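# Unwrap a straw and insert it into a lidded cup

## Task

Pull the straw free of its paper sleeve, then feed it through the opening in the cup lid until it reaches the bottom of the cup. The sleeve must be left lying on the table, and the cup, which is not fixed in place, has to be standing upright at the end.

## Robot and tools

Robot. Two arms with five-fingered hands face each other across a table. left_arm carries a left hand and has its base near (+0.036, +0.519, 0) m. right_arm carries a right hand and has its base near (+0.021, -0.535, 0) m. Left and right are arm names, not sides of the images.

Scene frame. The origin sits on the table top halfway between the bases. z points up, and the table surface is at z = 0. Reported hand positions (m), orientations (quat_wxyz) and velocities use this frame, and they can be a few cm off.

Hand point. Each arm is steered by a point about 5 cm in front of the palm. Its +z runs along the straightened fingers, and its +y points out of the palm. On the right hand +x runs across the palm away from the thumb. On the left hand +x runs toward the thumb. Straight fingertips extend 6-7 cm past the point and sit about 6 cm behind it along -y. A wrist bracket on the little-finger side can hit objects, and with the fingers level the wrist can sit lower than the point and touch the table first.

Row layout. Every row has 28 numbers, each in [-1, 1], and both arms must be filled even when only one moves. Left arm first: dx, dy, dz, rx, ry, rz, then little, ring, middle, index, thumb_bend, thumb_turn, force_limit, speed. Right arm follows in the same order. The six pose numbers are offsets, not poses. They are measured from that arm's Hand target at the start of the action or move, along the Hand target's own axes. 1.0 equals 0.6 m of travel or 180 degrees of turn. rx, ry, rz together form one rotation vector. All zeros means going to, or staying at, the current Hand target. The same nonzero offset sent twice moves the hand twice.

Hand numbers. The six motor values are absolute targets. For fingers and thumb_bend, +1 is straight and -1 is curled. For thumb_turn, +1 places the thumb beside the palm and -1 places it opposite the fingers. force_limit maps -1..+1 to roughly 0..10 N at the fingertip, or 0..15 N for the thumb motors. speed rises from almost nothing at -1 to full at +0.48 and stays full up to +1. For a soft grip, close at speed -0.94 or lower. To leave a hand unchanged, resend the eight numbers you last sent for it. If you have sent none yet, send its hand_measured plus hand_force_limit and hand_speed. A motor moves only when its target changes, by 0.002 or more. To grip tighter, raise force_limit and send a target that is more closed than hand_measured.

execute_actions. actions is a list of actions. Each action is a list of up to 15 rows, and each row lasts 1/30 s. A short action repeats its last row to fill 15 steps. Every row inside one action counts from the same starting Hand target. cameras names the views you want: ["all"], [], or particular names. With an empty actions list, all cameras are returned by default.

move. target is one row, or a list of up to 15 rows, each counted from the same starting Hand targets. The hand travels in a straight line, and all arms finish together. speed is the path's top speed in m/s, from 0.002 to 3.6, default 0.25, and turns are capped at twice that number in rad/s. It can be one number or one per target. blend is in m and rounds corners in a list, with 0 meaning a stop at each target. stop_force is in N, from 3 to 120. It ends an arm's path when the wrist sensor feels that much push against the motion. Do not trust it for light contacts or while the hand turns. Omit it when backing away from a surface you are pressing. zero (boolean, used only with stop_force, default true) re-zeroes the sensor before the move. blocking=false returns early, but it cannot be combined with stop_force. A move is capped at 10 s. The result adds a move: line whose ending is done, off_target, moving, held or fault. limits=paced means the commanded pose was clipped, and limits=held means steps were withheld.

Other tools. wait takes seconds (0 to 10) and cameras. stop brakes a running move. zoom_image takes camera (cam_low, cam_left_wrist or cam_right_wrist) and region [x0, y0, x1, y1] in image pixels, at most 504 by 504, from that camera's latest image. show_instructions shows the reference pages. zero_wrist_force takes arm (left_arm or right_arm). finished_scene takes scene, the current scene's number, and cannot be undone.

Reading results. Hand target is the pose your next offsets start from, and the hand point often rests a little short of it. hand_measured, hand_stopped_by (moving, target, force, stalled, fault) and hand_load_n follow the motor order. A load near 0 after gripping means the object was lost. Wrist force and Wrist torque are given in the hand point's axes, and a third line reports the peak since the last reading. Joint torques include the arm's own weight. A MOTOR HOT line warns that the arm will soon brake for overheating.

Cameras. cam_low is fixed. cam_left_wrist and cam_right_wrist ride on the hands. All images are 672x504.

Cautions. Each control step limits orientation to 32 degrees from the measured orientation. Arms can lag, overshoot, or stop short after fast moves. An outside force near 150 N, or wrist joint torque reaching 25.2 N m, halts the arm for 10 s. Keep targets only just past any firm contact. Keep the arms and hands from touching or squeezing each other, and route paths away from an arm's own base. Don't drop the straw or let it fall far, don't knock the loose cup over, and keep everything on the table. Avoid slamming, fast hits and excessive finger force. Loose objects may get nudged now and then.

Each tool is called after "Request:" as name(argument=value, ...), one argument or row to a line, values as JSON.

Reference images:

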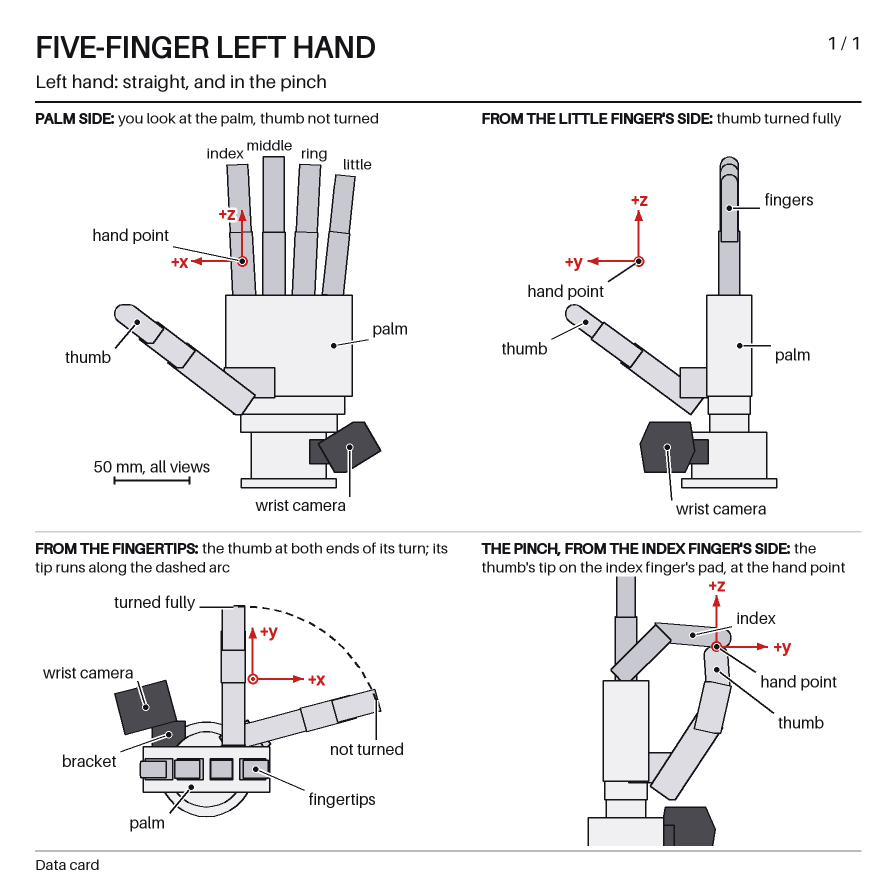

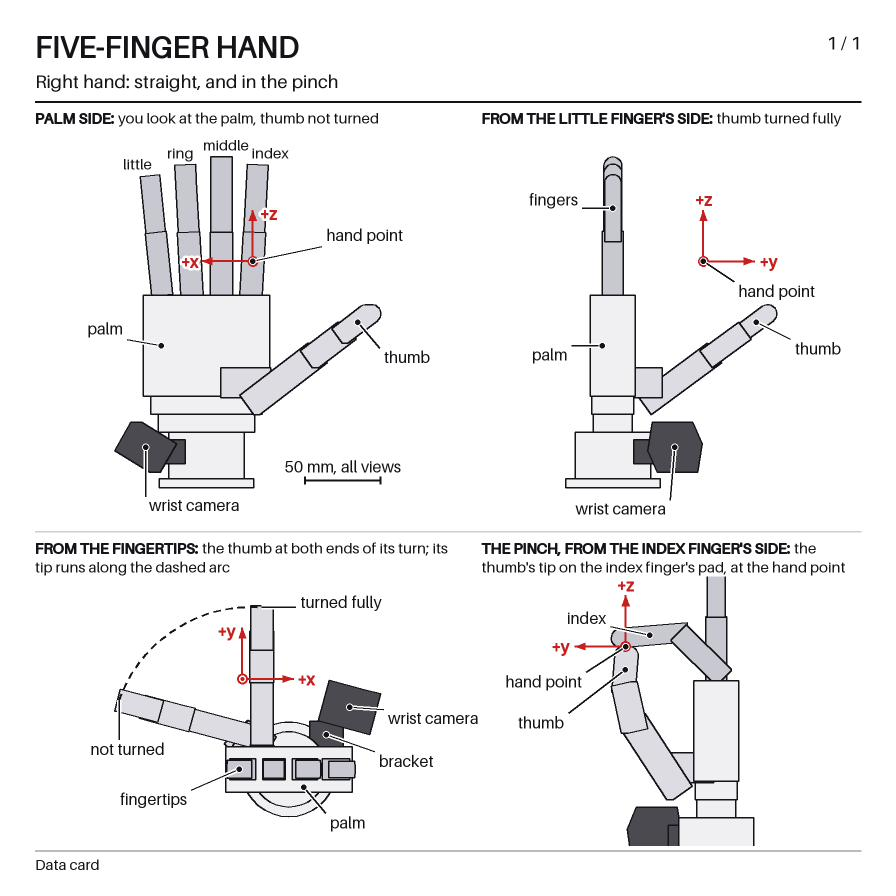

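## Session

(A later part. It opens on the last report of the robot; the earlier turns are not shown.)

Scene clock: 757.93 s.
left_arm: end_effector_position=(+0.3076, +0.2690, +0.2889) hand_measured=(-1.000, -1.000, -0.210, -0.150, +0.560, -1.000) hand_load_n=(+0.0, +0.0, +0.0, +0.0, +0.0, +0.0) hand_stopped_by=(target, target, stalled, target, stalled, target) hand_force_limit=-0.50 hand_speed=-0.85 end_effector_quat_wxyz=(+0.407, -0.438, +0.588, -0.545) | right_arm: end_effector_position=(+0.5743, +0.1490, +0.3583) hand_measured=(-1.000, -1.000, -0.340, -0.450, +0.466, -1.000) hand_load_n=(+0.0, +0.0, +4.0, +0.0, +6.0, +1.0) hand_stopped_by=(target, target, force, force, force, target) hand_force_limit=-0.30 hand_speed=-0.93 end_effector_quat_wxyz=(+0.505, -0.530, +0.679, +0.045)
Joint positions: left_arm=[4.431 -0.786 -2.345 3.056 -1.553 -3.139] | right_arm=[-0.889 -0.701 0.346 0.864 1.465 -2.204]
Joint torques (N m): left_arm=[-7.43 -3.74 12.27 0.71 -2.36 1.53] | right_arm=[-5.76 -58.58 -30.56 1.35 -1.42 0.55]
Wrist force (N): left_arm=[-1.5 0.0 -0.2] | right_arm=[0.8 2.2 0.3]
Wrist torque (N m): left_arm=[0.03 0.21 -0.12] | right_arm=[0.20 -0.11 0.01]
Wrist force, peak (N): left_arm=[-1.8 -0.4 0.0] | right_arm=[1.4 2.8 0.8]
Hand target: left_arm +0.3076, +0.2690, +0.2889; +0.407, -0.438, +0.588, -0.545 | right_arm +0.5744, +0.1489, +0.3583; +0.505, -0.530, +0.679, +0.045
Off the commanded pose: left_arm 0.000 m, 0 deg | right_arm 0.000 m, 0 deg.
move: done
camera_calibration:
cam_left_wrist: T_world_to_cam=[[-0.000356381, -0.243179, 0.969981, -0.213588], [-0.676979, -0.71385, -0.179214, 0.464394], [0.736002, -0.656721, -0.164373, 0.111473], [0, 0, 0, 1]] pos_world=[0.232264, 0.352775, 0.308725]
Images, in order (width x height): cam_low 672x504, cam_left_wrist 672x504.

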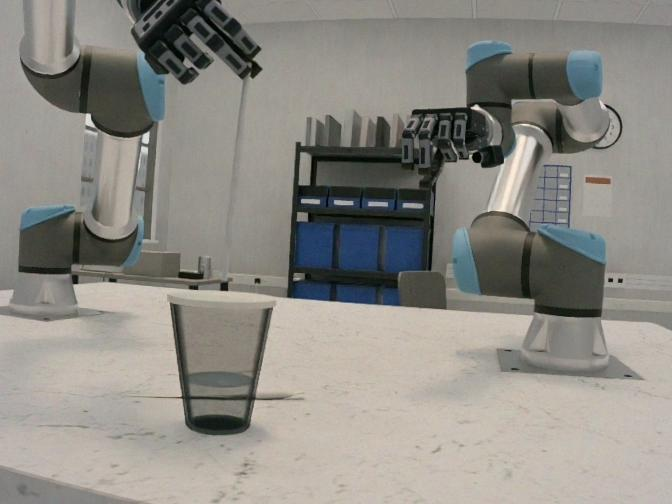

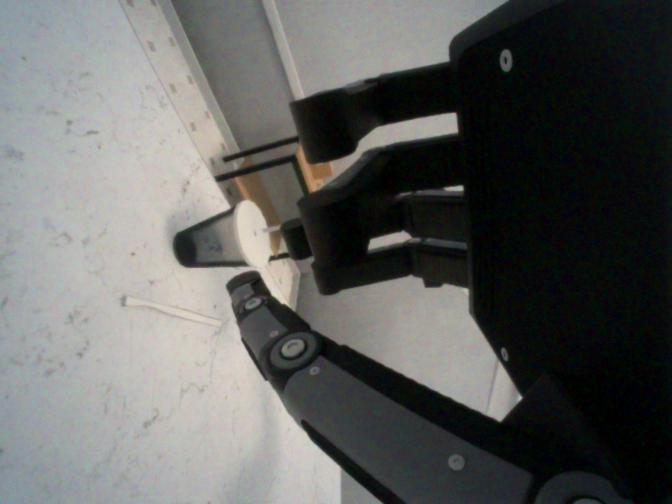

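Request:
move(
  target=[0,0,0,0,0,0,-1,-1,-0.1,-0.15,0.6,-1,-0.5,-0.85,0.0385,0.0232,0.022,0,0,0,-1,-1,-0.44,-1,0.24,-1,-0.3,-0.93],
  speed=0.015,
  stop_force=3,
  cameras=["cam_left_wrist","cam_low"],
)

Request:
zoom_image(
  camera="cam_left_wrist",
  region=[180, 160, 340, 280],
)

Request:
zoom_image(
  camera="cam_low",
  region=[140, 190, 300, 330],
)

Scene clock: 773.60 s.
left_arm: end_effector_position=(+0.3076, +0.2690, +0.2889) hand_measured=(-1.000, -1.000, -0.210, -0.150, +0.560, -1.000) hand_load_n=(+0.0, +0.0, +0.0, +0.0, +0.0, +0.0) hand_stopped_by=(target, target, stalled, target, stalled, target) hand_force_limit=-0.50 hand_speed=-0.85 end_effector_quat_wxyz=(+0.407, -0.438, +0.588, -0.545) | right_arm: end_effector_position=(+0.5739, +0.1473, +0.3284) hand_measured=(-1.000, -1.000, -0.340, -0.450, +0.466, -1.000) hand_load_n=(+0.0, +0.0, +4.0, +0.0, +5.5, +0.5) hand_stopped_by=(target, target, force, force, force, target) hand_force_limit=-0.30 hand_speed=-0.93 end_effector_quat_wxyz=(+0.505, -0.530, +0.679, +0.045)
Joint positions: left_arm=[4.431 -0.786 -2.345 3.056 -1.553 -3.139] | right_arm=[-0.891 -0.757 0.53 0.737 1.464 -2.205]
Joint torques (N m): left_arm=[-5.69 -13.89 26.31 0.49 -1.67 1.63] | right_arm=[-5.11 -47.55 -30.28 1.54 -1.51 -0.26]
Wrist force (N): left_arm=[-1.4 0.0 0.0] | right_arm=[0.8 2.3 0.0]
Wrist torque (N m): left_arm=[0.00 0.21 -0.13] | right_arm=[0.24 -0.07 0.13]
Wrist force, peak (N): left_arm=[-1.9 -0.3 -0.2] | right_arm=[0.8 2.7 0.0]
Hand target: left_arm +0.3076, +0.2690, +0.2889; +0.407, -0.438, +0.588, -0.545 | right_arm +0.5738, +0.1473, +0.3284; +0.505, -0.530, +0.679, +0.045
Off the commanded pose: left_arm 0.000 m, 0 deg | right_arm 0.000 m, 0 deg.
move: done
camera_calibration:
cam_left_wrist: T_world_to_cam=[[-0.000356381, -0.243179, 0.969981, -0.213588], [-0.676979, -0.71385, -0.179214, 0.464394], [0.736002, -0.656721, -0.164373, 0.111473], [0, 0, 0, 1]] pos_world=[0.232264, 0.352775, 0.308725]
Images, in order (width x height): cam_low 672x504, cam_left_wrist 672x504.

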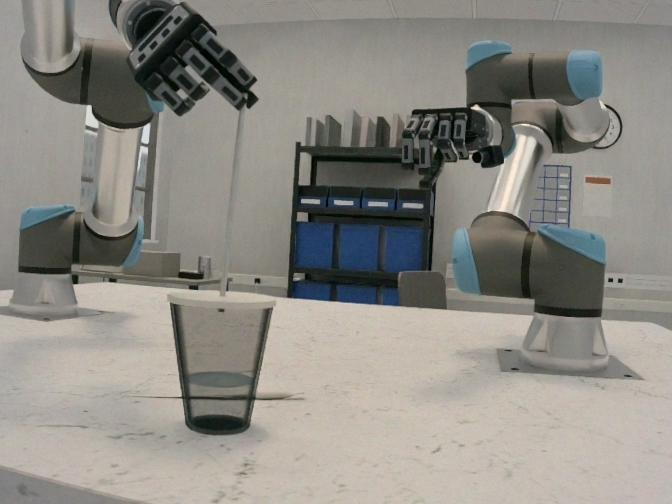

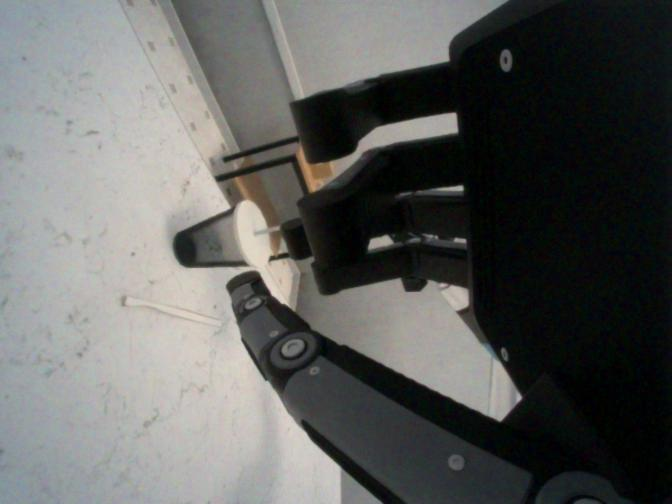

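Scaled by 3.150 from the camera's 672x504 image, which has a finer 960x720 frame.

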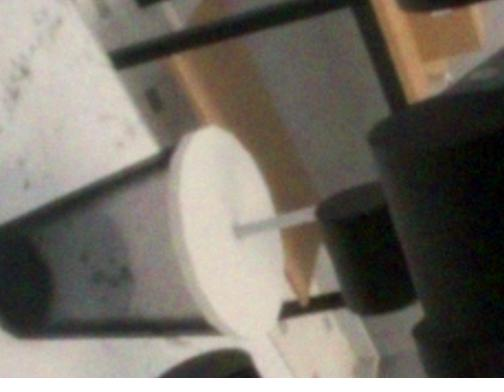

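Scaled by 3.150 from the camera's 672x504 image, which has a finer 960x720 frame.

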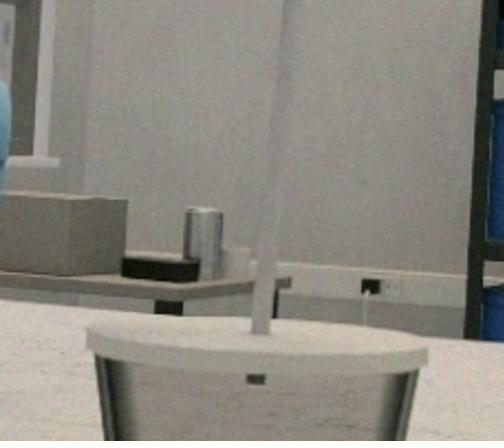

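Request:
move(
  target=[0,0,0,0,0,0,-1,-1,-0.1,-0.15,0.6,-1,-0.5,-0.85,0.147,0.0948,0.0968,0,0,0,-1,-1,-0.44,-1,0.24,-1,-0.3,-0.93],
  speed=0.03,
  stop_force=3,
  cameras=["cam_left_wrist","cam_low","cam_right_wrist"],
)

Request:
zoom_image(
  camera="cam_low",
  region=[120, 170, 320, 450],
)

Scene clock: 782.63 s.
left_arm: end_effector_position=(+0.3076, +0.2690, +0.2889) hand_measured=(-1.000, -1.000, -0.210, -0.150, +0.560, -1.000) hand_load_n=(+0.0, +0.0, +0.5, +0.0, +0.0, +0.0) hand_stopped_by=(target, target, stalled, target, stalled, target) hand_force_limit=-0.50 hand_speed=-0.85 end_effector_quat_wxyz=(+0.407, -0.438, +0.588, -0.545) | right_arm: end_effector_position=(+0.5739, +0.1471, +0.2197) hand_measured=(-1.000, -1.000, -0.340, -0.450, +0.466, -1.000) hand_load_n=(+0.0, +0.0, +4.0, +0.0, +6.0, +1.0) hand_stopped_by=(target, target, force, force, force, target) hand_force_limit=-0.30 hand_speed=-0.93 end_effector_quat_wxyz=(+0.505, -0.530, +0.679, +0.045)
Joint positions: left_arm=[4.431 -0.786 -2.345 3.056 -1.553 -3.139] | right_arm=[-0.891 -0.788 0.863 0.434 1.464 -2.205]
Joint torques (N m): left_arm=[-3.52 -12.48 27.24 0.49 -0.79 1.7] | right_arm=[-3.69 -65.57 -18.1 -2.08 -0.42 -1.36]
Wrist force (N): left_arm=[-1.6 -0.2 -0.1] | right_arm=[1.6 2.8 0.7]
Wrist torque (N m): left_arm=[-0.01 0.22 -0.12] | right_arm=[0.27 -0.06 0.14]
Wrist force, peak (N): left_arm=[-1.9 -0.4 0.2] | right_arm=[-3.2 -1.2 -2.8]
Hand target: left_arm +0.3076, +0.2690, +0.2889; +0.407, -0.438, +0.588, -0.545 | right_arm +0.5738, +0.1471, +0.2196; +0.505, -0.530, +0.679, +0.045 (not the last commanded pose)
Off the commanded pose: left_arm 0.000 m, 0 deg | right_arm 0.011 m, 0 deg.
move: contact (right_arm)
camera_calibration:
cam_left_wrist: T_world_to_cam=[[-0.000356381, -0.243179, 0.969981, -0.213588], [-0.676979, -0.71385, -0.179214, 0.464394], [0.736002, -0.656721, -0.164373, 0.111473], [0, 0, 0, 1]] pos_world=[0.232264, 0.352775, 0.308725]
cam_right_wrist: T_world_to_cam=[[-0.746439, 0.277247, -0.604949, 0.52359], [-0.475382, 0.413981, 0.776294, 0.0534819], [0.465663, 0.867037, -0.177213, -0.242414], [0, 0, 0, 1]] pos_world=[0.529135, 0.0428772, 0.232269]

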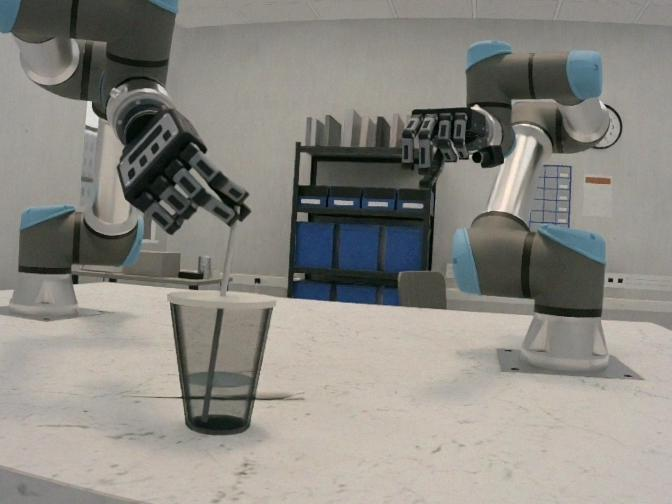

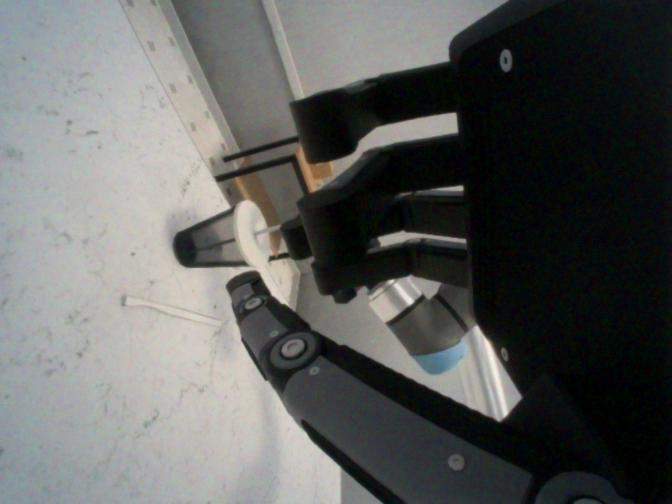

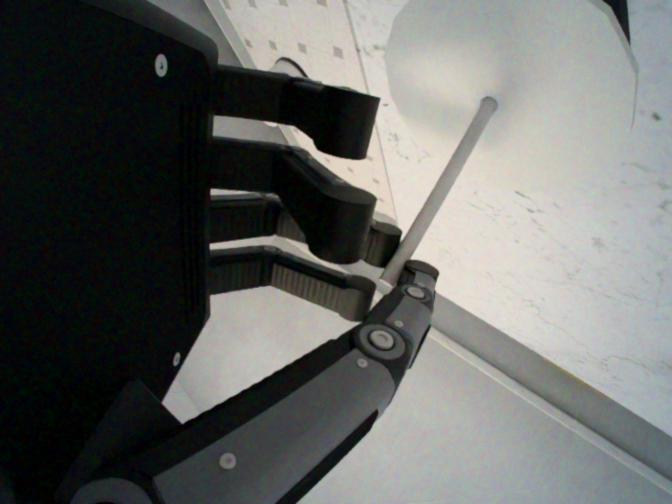

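Scaled by 1.800 from the camera's 672x504 image, which has a finer 960x720 frame.

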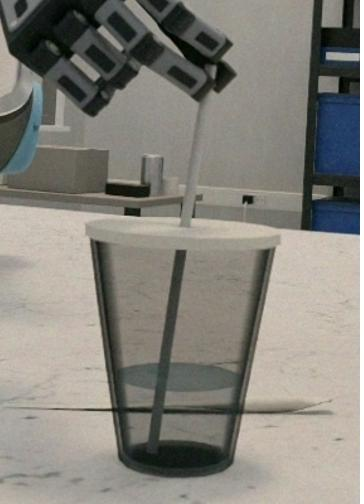

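Request:
move(
  target=[
    [0,0,0,0,0,0,-1,-1,-0.1,-0.15,0.6,-1,-0.5,-0.85,0,0,0,0,0,0,-1,-1,-0.25,-1,0.55,-1,-0.3,-0.9],
    [0,0,0,0,0,0,-1,-1,-0.1,-0.15,0.6,-1,-0.5,-0.85,0,0,0,0,0,0,-1,-1,0.0,-1,0.75,-1,-0.3,-0.4],
    [0,0,0,0,0,0,-1,-1,-0.1,-0.15,0.6,-1,-0.5,-0.85,0,-0.14,-0.14,0,0,0,-1,-1,0.0,-1,0.75,-1,-0.3,-0.4],
  ],
  speed=0.08,
  cameras=["cam_low","cam_right_wrist"],
)

Request:
zoom_image(
  camera="cam_low",
  region=[120, 170, 320, 450],
)

Scene clock: 792.23 s.
left_arm: end_effector_position=(+0.3076, +0.2690, +0.2889) hand_measured=(-1.000, -1.000, -0.210, -0.150, +0.560, -1.000) hand_load_n=(+0.0, +0.0, +0.0, +0.0, +0.0, +0.0) hand_stopped_by=(target, target, stalled, target, stalled, target) hand_force_limit=-0.50 hand_speed=-0.85 end_effector_quat_wxyz=(+0.407, -0.438, +0.588, -0.545) | right_arm: end_effector_position=(+0.5845, +0.0605, +0.3002) hand_measured=(-1.000, -1.000, +0.000, -0.450, +0.750, -1.000) hand_load_n=(+0.0, +0.0, +0.0, +0.0, +0.0, +0.0) hand_stopped_by=(target, target, target, force, target, target) hand_force_limit=-0.30 hand_speed=-0.40 end_effector_quat_wxyz=(+0.505, -0.530, +0.679, +0.045)
Joint positions: left_arm=[4.431 -0.786 -2.345 3.056 -1.553 -3.139] | right_arm=[-1.019 -0.956 0.945 0.532 1.352 -2.269]
Joint torques (N m): left_arm=[-0.7 -13.53 27.6 0.56 -0.21 1.52] | right_arm=[10.49 -42.44 -21.26 -1.85 1.85 2.39]
Wrist force (N): left_arm=[-1.4 -0.1 0.0] | right_arm=[0.1 2.5 -0.1]
Wrist torque (N m): left_arm=[0.00 0.20 -0.12] | right_arm=[0.31 0.06 0.11]
Wrist force, peak (N): left_arm=[-1.9 -0.4 0.3] | right_arm=[2.0 2.8 0.6]
Hand target: left_arm +0.3076, +0.2690, +0.2889; +0.407, -0.438, +0.588, -0.545 | right_arm +0.5845, +0.0605, +0.3003; +0.505, -0.530, +0.679, +0.045
Off the commanded pose: left_arm 0.000 m, 0 deg | right_arm 0.000 m, 0 deg.
move: done
camera_calibration:
cam_right_wrist: T_world_to_cam=[[-0.7465, 0.277053, -0.604962, 0.604299], [-0.475377, 0.414092, 0.776238, 0.0318225], [0.465568, 0.867047, -0.177415, -0.157867], [0, 0, 0, 1]] pos_world=[0.539735, -0.0437225, 0.312869]
Images, in order (width x height): cam_low 672x504, cam_right_wrist 672x504.

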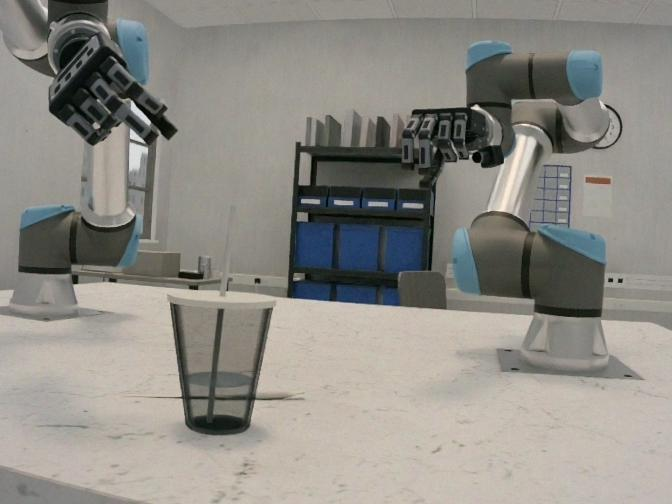

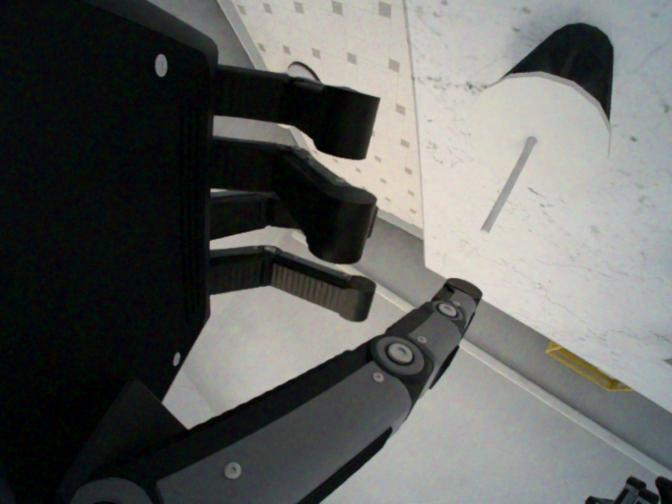

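Scaled by 1.800 from the camera's 672x504 image, which has a finer 960x720 frame.

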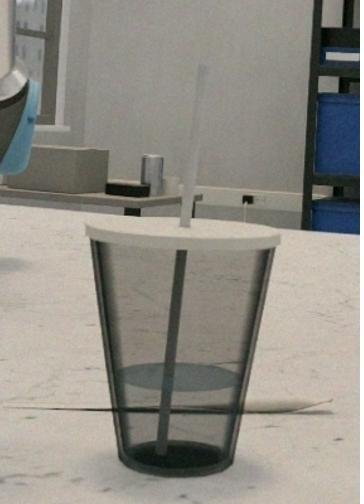

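Done. Next scene.

Request:
finished_scene(
  scene=1,
)

The scene is finished: the task was done.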